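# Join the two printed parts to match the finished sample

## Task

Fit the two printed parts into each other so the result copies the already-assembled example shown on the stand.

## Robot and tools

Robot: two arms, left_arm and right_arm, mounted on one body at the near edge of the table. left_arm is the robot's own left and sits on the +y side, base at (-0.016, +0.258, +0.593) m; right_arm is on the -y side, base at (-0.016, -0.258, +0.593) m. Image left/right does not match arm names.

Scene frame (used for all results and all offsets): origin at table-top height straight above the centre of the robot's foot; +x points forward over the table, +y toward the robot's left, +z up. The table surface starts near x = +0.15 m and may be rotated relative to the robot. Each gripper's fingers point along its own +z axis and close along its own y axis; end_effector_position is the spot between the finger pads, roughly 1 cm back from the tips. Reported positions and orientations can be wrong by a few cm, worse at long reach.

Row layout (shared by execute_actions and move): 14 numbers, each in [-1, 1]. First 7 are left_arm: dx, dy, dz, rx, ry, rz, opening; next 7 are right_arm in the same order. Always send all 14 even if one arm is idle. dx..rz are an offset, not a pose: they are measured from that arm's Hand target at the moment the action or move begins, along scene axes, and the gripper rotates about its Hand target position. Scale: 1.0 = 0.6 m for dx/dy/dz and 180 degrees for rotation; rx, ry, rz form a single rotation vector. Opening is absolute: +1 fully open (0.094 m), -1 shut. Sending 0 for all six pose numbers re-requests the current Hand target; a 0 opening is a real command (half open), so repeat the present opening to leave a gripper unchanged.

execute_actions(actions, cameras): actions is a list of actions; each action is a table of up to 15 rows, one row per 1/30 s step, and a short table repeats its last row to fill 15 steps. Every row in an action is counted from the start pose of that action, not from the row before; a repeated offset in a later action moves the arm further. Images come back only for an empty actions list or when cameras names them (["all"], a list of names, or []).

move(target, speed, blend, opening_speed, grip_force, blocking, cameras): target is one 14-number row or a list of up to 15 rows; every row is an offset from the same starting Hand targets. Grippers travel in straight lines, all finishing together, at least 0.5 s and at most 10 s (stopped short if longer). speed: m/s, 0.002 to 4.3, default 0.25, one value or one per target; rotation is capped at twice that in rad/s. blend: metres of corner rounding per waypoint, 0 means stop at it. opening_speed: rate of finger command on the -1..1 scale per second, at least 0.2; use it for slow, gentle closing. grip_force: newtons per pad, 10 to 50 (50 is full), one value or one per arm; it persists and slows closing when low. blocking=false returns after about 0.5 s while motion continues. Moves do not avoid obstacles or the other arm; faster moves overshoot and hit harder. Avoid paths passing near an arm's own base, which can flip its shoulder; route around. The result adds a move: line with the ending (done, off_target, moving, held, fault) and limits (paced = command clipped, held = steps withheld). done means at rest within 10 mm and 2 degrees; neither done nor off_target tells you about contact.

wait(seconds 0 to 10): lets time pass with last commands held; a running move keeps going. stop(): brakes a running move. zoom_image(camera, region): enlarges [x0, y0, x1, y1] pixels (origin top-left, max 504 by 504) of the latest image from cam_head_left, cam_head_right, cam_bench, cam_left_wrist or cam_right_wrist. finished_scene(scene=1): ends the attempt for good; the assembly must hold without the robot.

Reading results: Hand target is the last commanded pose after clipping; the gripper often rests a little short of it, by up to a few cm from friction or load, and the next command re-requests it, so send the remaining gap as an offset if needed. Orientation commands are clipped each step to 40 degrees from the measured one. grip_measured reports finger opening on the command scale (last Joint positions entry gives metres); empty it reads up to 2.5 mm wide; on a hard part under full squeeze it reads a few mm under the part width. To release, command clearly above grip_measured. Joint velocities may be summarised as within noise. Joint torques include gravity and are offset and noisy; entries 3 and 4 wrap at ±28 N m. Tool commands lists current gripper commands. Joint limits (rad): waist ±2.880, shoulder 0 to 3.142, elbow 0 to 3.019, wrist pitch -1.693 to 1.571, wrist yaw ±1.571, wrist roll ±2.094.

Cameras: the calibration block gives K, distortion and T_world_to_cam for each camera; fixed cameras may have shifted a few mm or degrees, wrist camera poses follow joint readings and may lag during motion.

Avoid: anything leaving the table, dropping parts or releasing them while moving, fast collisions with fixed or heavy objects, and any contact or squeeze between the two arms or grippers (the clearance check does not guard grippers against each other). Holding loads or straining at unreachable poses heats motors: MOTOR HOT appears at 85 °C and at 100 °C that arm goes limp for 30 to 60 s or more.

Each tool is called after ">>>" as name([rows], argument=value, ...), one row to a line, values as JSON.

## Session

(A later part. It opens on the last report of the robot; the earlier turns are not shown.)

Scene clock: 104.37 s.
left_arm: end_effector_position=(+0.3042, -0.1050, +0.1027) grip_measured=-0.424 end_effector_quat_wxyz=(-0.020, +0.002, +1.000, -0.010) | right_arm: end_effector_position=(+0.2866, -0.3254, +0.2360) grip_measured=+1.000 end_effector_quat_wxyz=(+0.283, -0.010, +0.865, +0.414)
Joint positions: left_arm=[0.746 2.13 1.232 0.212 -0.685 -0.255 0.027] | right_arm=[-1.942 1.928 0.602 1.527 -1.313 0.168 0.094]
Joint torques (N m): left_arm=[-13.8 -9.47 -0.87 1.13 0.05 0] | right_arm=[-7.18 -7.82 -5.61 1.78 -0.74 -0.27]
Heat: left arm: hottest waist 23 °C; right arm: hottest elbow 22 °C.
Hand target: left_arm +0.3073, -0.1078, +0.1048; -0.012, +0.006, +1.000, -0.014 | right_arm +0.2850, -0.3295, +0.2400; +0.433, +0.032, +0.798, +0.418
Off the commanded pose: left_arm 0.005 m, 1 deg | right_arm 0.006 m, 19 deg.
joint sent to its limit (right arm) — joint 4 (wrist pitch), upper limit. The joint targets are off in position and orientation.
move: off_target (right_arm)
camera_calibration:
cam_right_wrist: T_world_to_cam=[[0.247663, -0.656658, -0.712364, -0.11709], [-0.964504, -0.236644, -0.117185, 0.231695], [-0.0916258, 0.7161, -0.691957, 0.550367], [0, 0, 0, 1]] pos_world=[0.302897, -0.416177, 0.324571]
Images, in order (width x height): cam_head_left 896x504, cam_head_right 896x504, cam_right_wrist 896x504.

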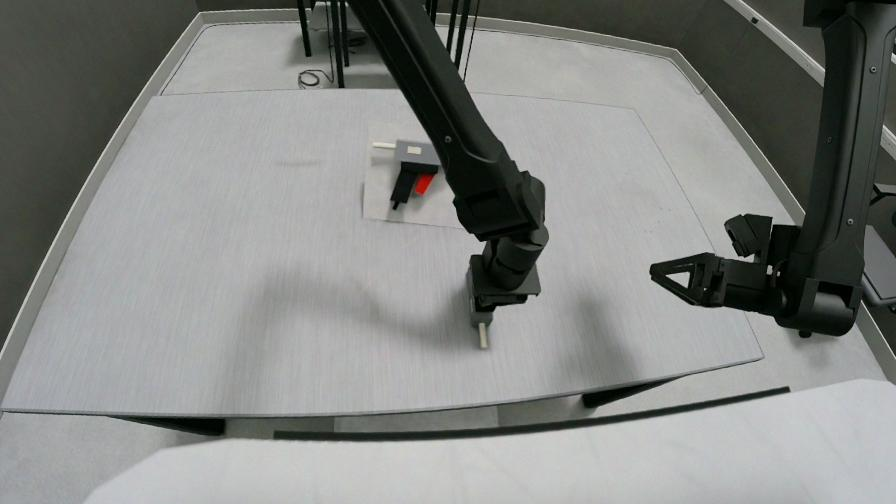

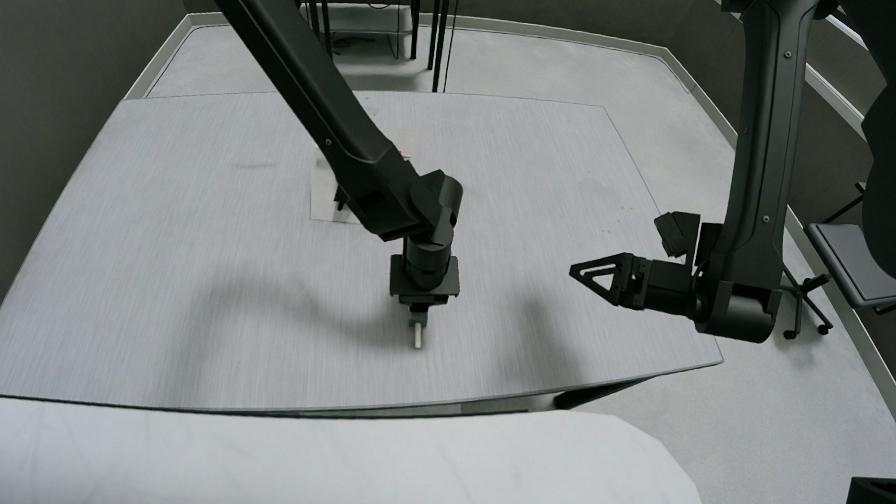

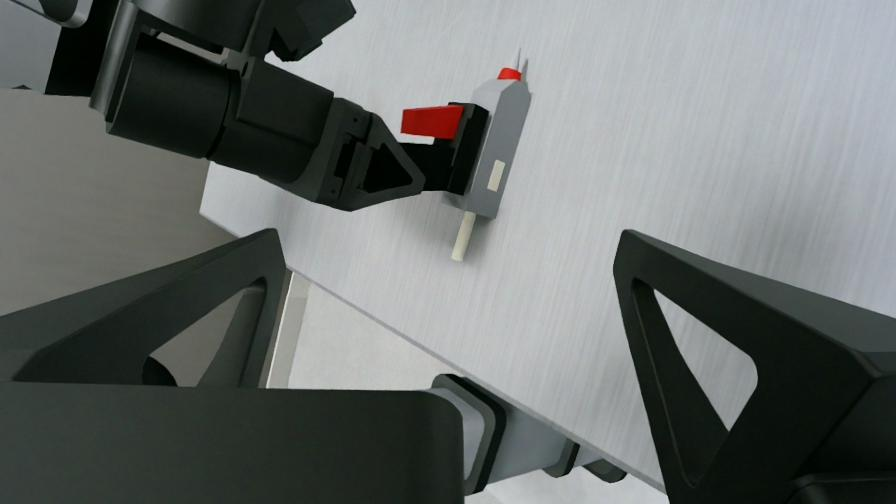

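>>> move(target=[0.003,0,-0.025,0.0,0,0,-0.6,0,0,0,0,0,0,1], speed=0.04, cameras=["cam_head_left","cam_head_right","cam_right_wrist"])

>>> zoom_image(camera="cam_right_wrist", region=[380, 20, 580, 240])

>>> zoom_image(camera="cam_head_right", region=[360, 240, 480, 360])

Scene clock: 106.03 s.
left_arm: end_effector_position=(+0.3060, -0.1054, +0.0949) grip_measured=-0.424 end_effector_quat_wxyz=(-0.019, +0.001, +1.000, -0.008) | right_arm: end_effector_position=(+0.2866, -0.3254, +0.2360) grip_measured=+1.000 end_effector_quat_wxyz=(+0.283, -0.010, +0.865, +0.414)
Joint positions: left_arm=[0.754 2.146 1.252 0.214 -0.684 -0.249 0.027] | right_arm=[-1.942 1.928 0.602 1.527 -1.313 0.168 0.094]
Joint torques (N m): left_arm=[-13.1 -8.76 0.1 1.22 0.18 0.05] | right_arm=[-7.12 -7.82 -5.63 1.77 -0.74 -0.27]
Heat: left arm: hottest waist 23 °C; right arm: hottest elbow 22 °C.
Hand target: left_arm +0.3091, -0.1078, +0.0898; -0.012, +0.006, +1.000, -0.014 | right_arm +0.2850, -0.3295, +0.2400; +0.433, +0.032, +0.798, +0.418
Off the commanded pose: left_arm 0.006 m, 1 deg | right_arm 0.006 m, 19 deg.
joint sent to its limit (right arm) — joint 4 (wrist pitch), upper limit. The joint targets are off in position and orientation.
move: off_target (right_arm)
camera_calibration:
cam_right_wrist: T_world_to_cam=[[0.247663, -0.656658, -0.712364, -0.11709], [-0.964504, -0.236644, -0.117185, 0.231695], [-0.0916258, 0.7161, -0.691957, 0.550367], [0, 0, 0, 1]] pos_world=[0.302897, -0.416177, 0.324571]
Images, in order (width x height): cam_head_left 896x504, cam_head_right 896x504, cam_right_wrist 896x504.

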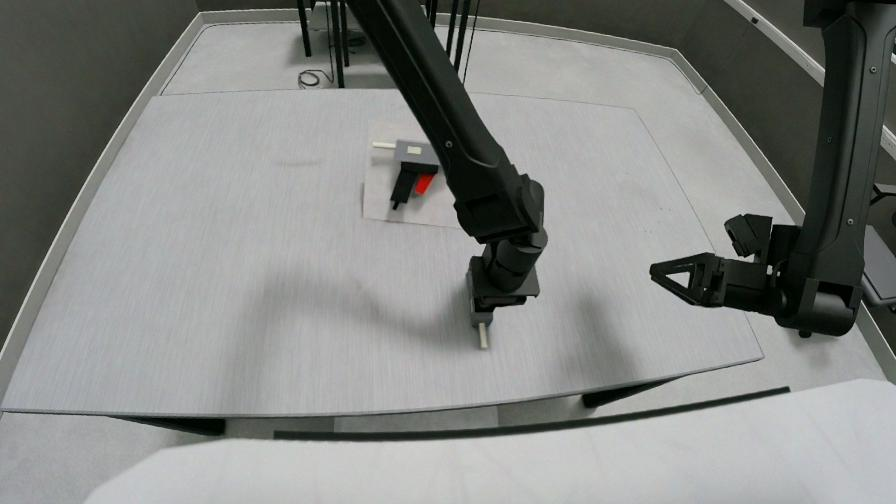

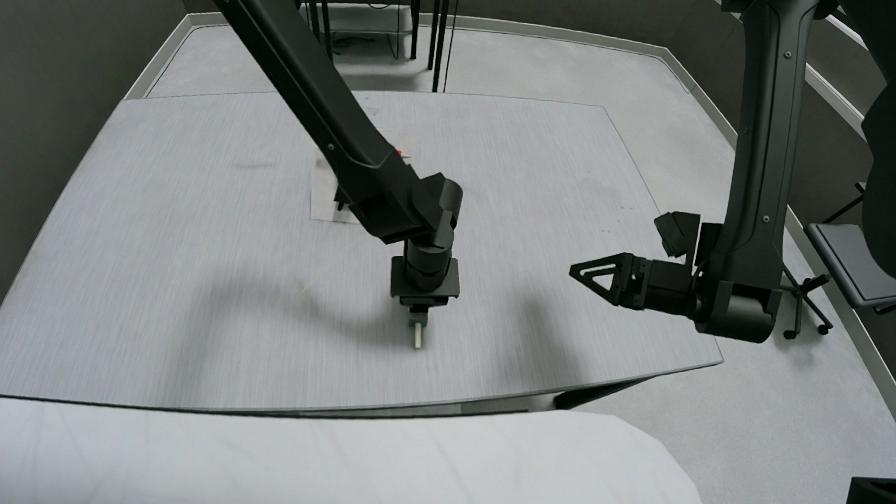

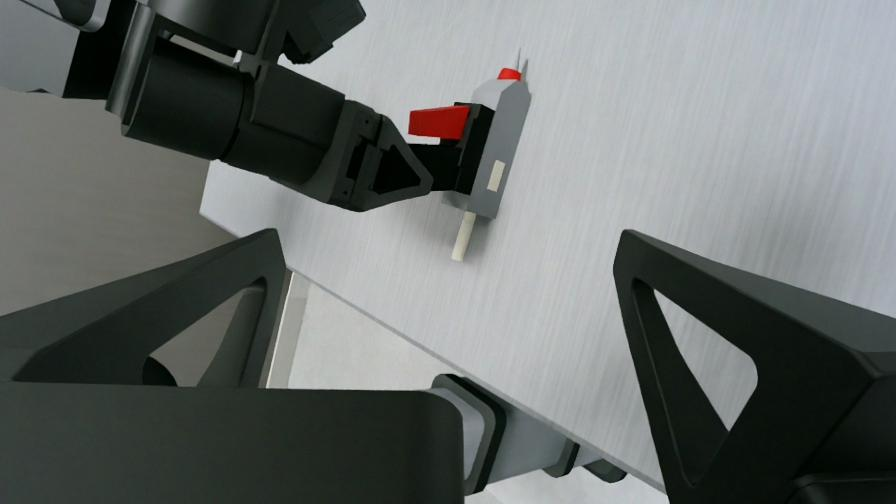

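Scaled by 2.291 from the camera's 896x504 image, which has a finer 1280x720 frame.

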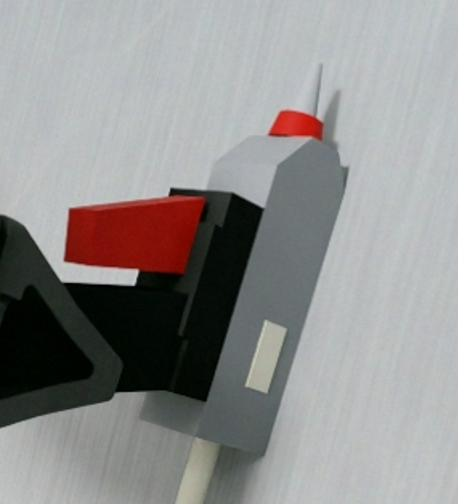

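Scaled by 4.200 from the camera's 896x504 image, which has a finer 1280x720 frame.

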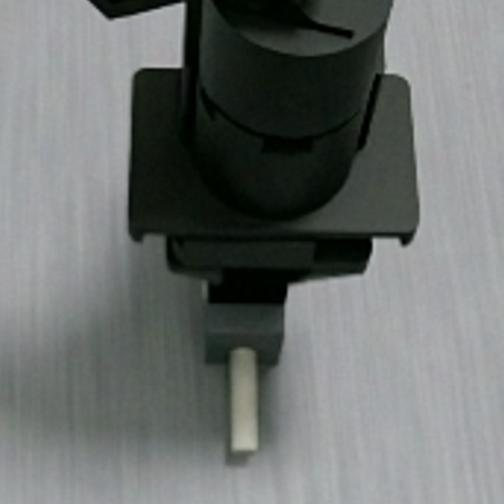

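>>> move(target=[0,0,-0.02,0.0,0,0,-0.6,0,0,0,0,0,0,1], speed=0.04, cameras=["cam_right_wrist"])

>>> zoom_image(camera="cam_right_wrist", region=[400, 50, 540, 240])

Scene clock: 107.47 s.
left_arm: end_effector_position=(+0.3058, -0.1067, +0.0951) grip_measured=-0.424 end_effector_quat_wxyz=(-0.018, +0.003, +1.000, -0.009) | right_arm: end_effector_position=(+0.2866, -0.3254, +0.2360) grip_measured=+1.000 end_effector_quat_wxyz=(+0.283, -0.010, +0.865, +0.414)
Joint positions: left_arm=[0.752 2.147 1.253 0.214 -0.684 -0.246 0.027] | right_arm=[-1.942 1.928 0.602 1.527 -1.313 0.168 0.094]
Joint torques (N m): left_arm=[-11.99 -6.71 0.43 1.42 0.56 0.13] | right_arm=[-7.12 -7.82 -5.63 1.76 -0.73 -0.27]
Heat: left arm: hottest waist 23 °C; right arm: hottest elbow 22 °C.
Hand target: left_arm +0.3091, -0.1078, +0.0778; -0.012, +0.006, +1.000, -0.014 | right_arm +0.2850, -0.3295, +0.2400; +0.433, +0.032, +0.798, +0.418
Off the commanded pose: left_arm 0.018 m, 1 deg | right_arm 0.006 m, 19 deg.
joint sent to its limit (right arm) — joint 4 (wrist pitch), upper limit. The joint targets are off in position and orientation.
move: off_target (left_arm, right_arm)
camera_calibration:
cam_right_wrist: T_world_to_cam=[[0.247663, -0.656658, -0.712364, -0.11709], [-0.964504, -0.236644, -0.117185, 0.231695], [-0.0916258, 0.7161, -0.691957, 0.550367], [0, 0, 0, 1]] pos_world=[0.302897, -0.416177, 0.324571]
Images, in order (width x height): cam_right_wrist 896x504.

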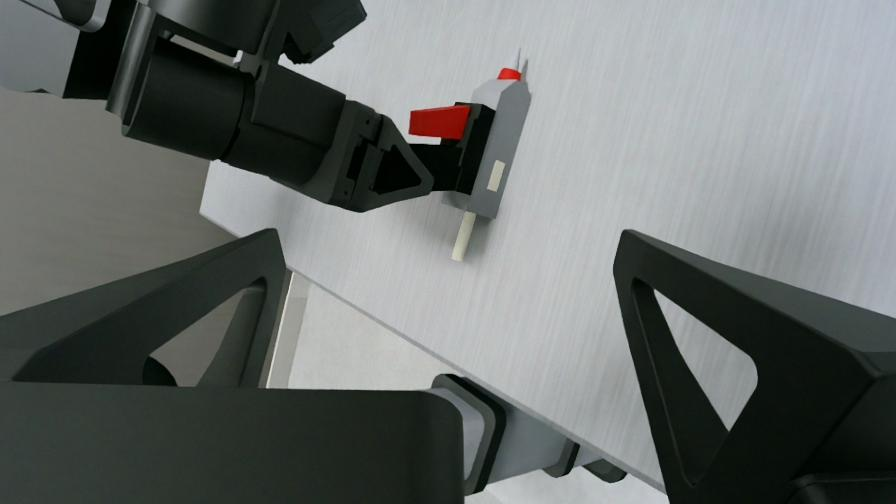

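Scaled by 2.653 from the camera's 896x504 image, which has a finer 1280x720 frame.

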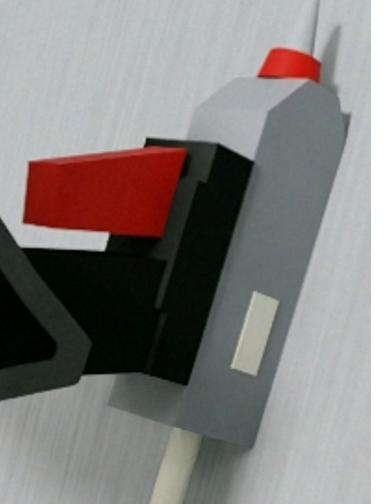

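>>> move([
  [0,0,0.022,0.0,0,0,-0.6,0,0,0,0,0,0,1],
  [0,0,0.022,0,0,0,0.6,0,0,0,0,0,0,1],
], speed=0.05, opening_speed=1.0, cameras=["cam_right_wrist","cam_left_wrist"])

Scene clock: 110.93 s.
left_arm: end_effector_position=(+0.3068, -0.1067, +0.0887) grip_measured=+0.597 end_effector_quat_wxyz=(-0.019, +0.001, +1.000, -0.013) | right_arm: end_effector_position=(+0.2866, -0.3254, +0.2360) grip_measured=+1.000 end_effector_quat_wxyz=(+0.283, -0.010, +0.865, +0.414)
Joint positions: left_arm=[0.761 2.156 1.266 0.215 -0.668 -0.243 0.075] | right_arm=[-1.942 1.928 0.602 1.527 -1.313 0.168 0.094]
Joint torques (N m): left_arm=[-13.68 -9.58 -1.06 1.11 0.03 0.04] | right_arm=[-7.12 -7.71 -5.6 1.76 -0.74 -0.27]
Heat: left arm: hottest waist 24 °C; right arm: hottest elbow 22 °C.
Hand target: left_arm +0.3091, -0.1078, +0.0910; -0.012, +0.006, +1.000, -0.014 | right_arm +0.2850, -0.3295, +0.2400; +0.433, +0.032, +0.798, +0.418
Off the commanded pose: left_arm 0.003 m, 1 deg | right_arm 0.006 m, 19 deg.
joint sent to its limit (right arm) — joint 4 (wrist pitch), upper limit. The joint targets are off in position and orientation.
move: off_target (right_arm)
camera_calibration:
cam_left_wrist: T_world_to_cam=[[-0.0222622, -0.999224, 0.0324955, -0.100644], [-0.811787, 0.0370386, 0.582778, 0.210281], [-0.583529, -0.0134055, -0.811982, 0.372506], [0, 0, 0, 1]] pos_world=[0.385831, -0.103361, 0.183192]
cam_right_wrist: T_world_to_cam=[[0.247663, -0.656658, -0.712364, -0.11709], [-0.964504, -0.236644, -0.117185, 0.231695], [-0.0916258, 0.7161, -0.691957, 0.550367], [0, 0, 0, 1]] pos_world=[0.302897, -0.416177, 0.324571]
Images, in order (width x height): cam_left_wrist 896x504, cam_right_wrist 896x504.

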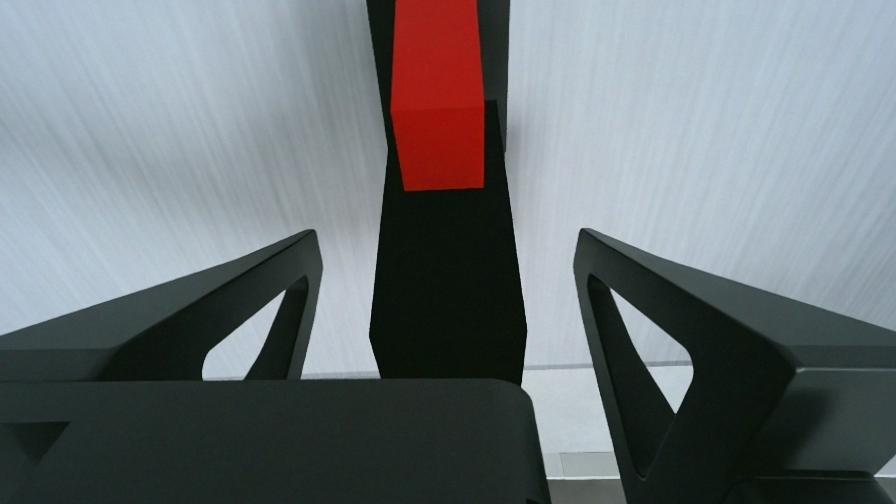

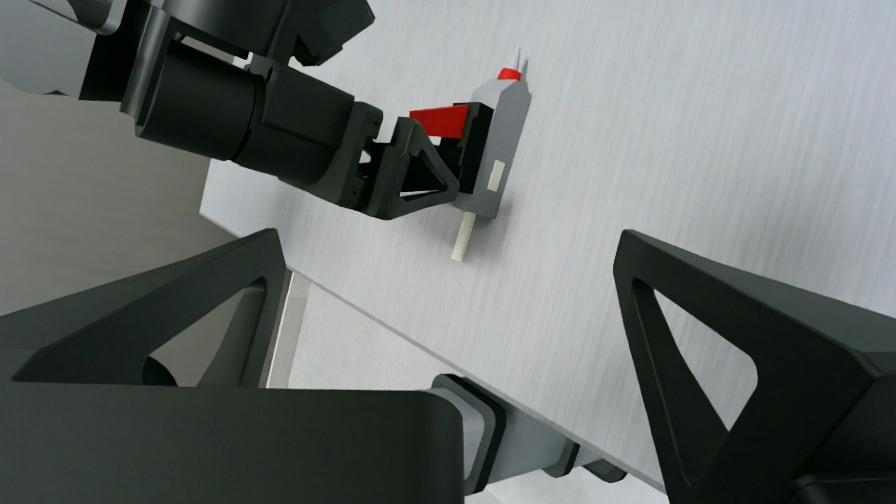

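>>> move([
  [0,0,0.15,0,0,0,0.8,0,0,0,0,0,0,1],
  [-0.02,0.35,0.3,0,0,0,0.8,0,0,0,0,0,0,1],
], speed=[0.08,0.25], blend=0.02, cameras=["all"])

>>> zoom_image(camera="cam_right_wrist", region=[400, 50, 540, 270])

>>> zoom_image(camera="cam_bench", region=[480, 280, 610, 440])

>>> zoom_image(camera="cam_head_left", region=[420, 240, 540, 360])

Scene clock: 114.70 s.
left_arm: end_effector_position=(+0.3018, +0.1023, +0.2663) grip_measured=+0.797 end_effector_quat_wxyz=(-0.014, -0.005, +1.000, -0.012) | right_arm: end_effector_position=(+0.2866, -0.3254, +0.2360) grip_measured=+1.000 end_effector_quat_wxyz=(+0.283, -0.010, +0.865, +0.414)
Joint positions: left_arm=[0.878 1.428 0.56 0.255 -0.578 -0.161 0.084] | right_arm=[-1.942 1.928 0.602 1.527 -1.313 0.168 0.094]
Joint torques (N m): left_arm=[-6.07 -8.23 -2.03 0.75 0.01 0.03] | right_arm=[-7.12 -7.77 -5.63 1.76 -0.74 -0.28]
Heat: left arm: hottest waist 24 °C; right arm: hottest elbow 22 °C.
Hand target: left_arm +0.2971, +0.1022, +0.2710; -0.012, +0.006, +1.000, -0.014 | right_arm +0.2850, -0.3295, +0.2400; +0.433, +0.032, +0.798, +0.418
Off the commanded pose: left_arm 0.007 m, 1 deg | right_arm 0.006 m, 19 deg.
joint sent to its limit (right arm) — joint 4 (wrist pitch), upper limit. The joint targets are off in position and orientation.
move: off_target (right_arm)
camera_calibration:
cam_left_wrist: T_world_to_cam=[[-0.0102512, -0.999462, 0.0311409, 0.0990052], [-0.818085, 0.0262907, 0.574496, 0.100131], [-0.575006, -0.0195866, -0.817915, 0.51618], [0, 0, 0, 1]] pos_world=[0.379737, 0.10643, 0.361583]
cam_right_wrist: T_world_to_cam=[[0.247663, -0.656658, -0.712364, -0.11709], [-0.964504, -0.236644, -0.117185, 0.231695], [-0.0916258, 0.7161, -0.691957, 0.550367], [0, 0, 0, 1]] pos_world=[0.302897, -0.416177, 0.324571]

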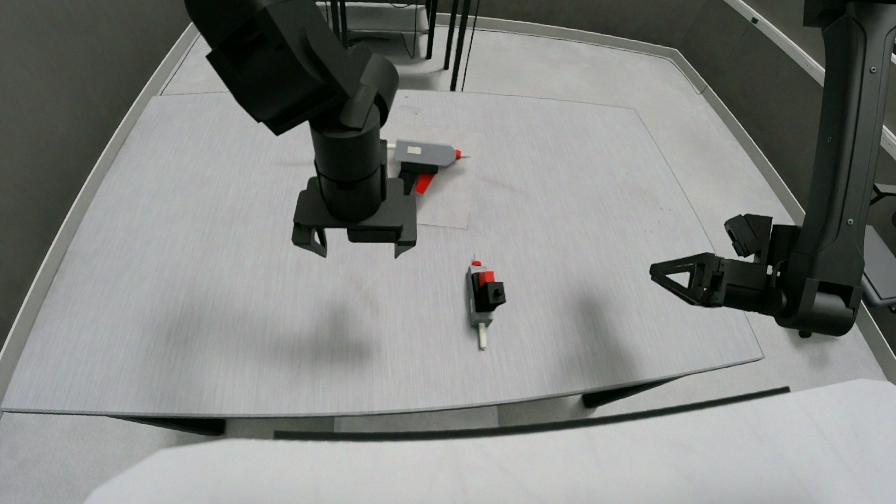

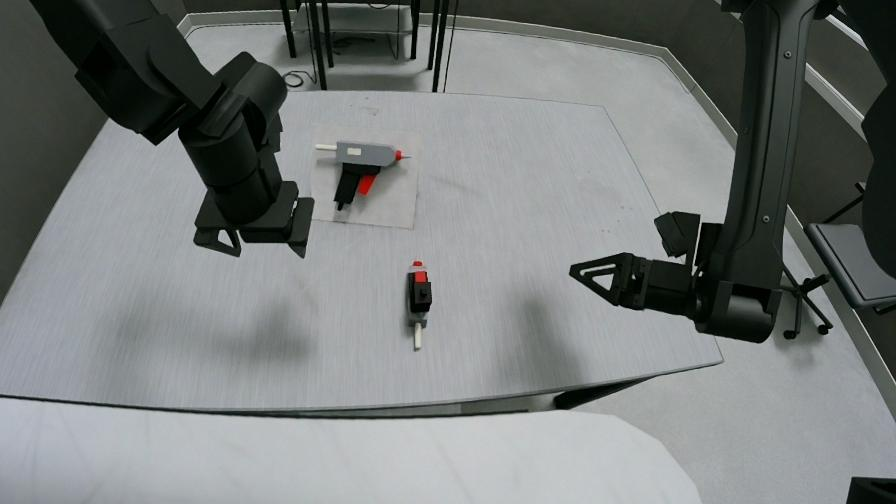

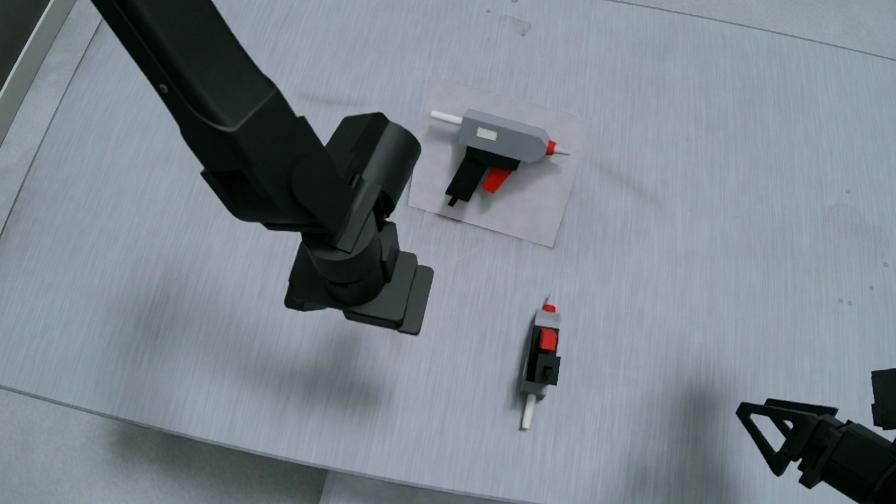

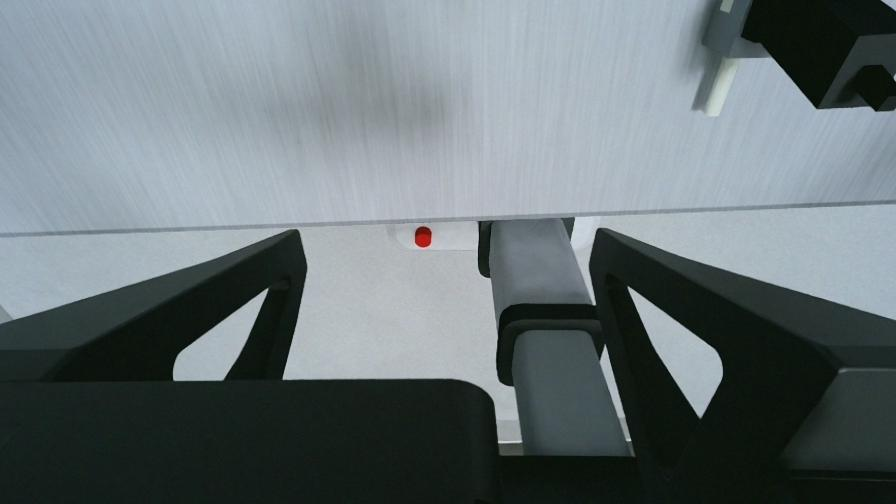

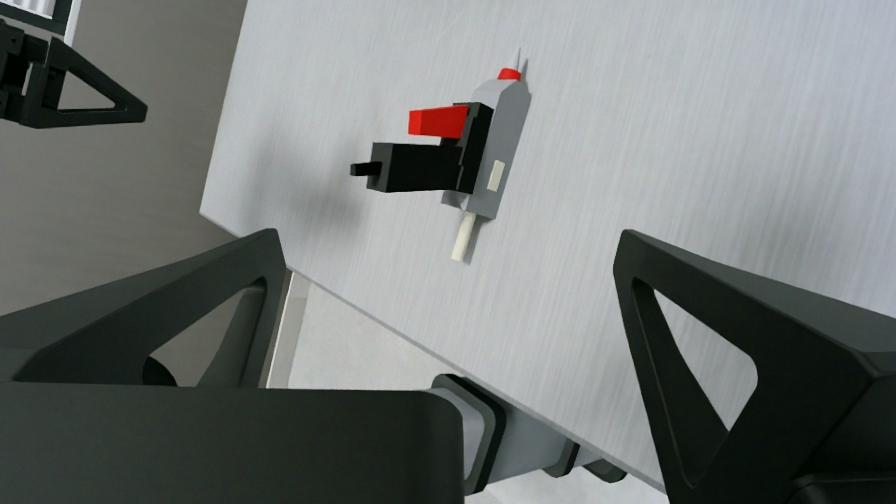

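Scaled by 2.291 from the camera's 896x504 image, which has a finer 1280x720 frame.

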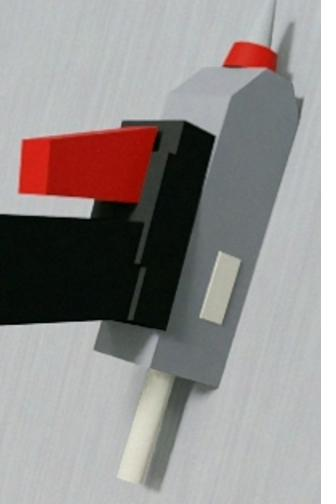

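Scaled by 3.150 from the camera's 896x504 image, which has a finer 1280x720 frame.

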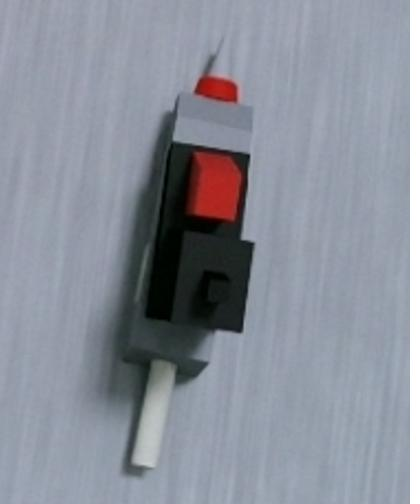

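Scaled by 4.200 from the camera's 896x504 image, which has a finer 1280x720 frame.

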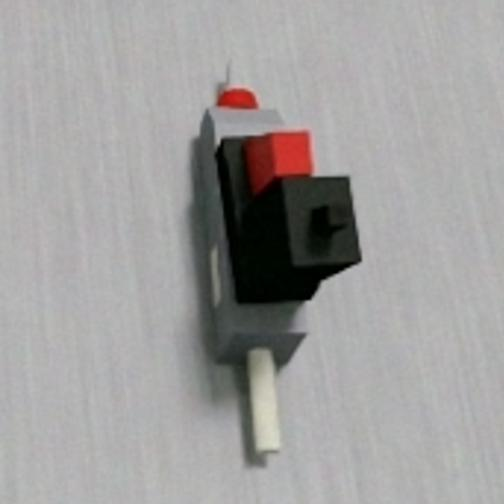

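>>> finished_scene()

The scene is finished: the task was done.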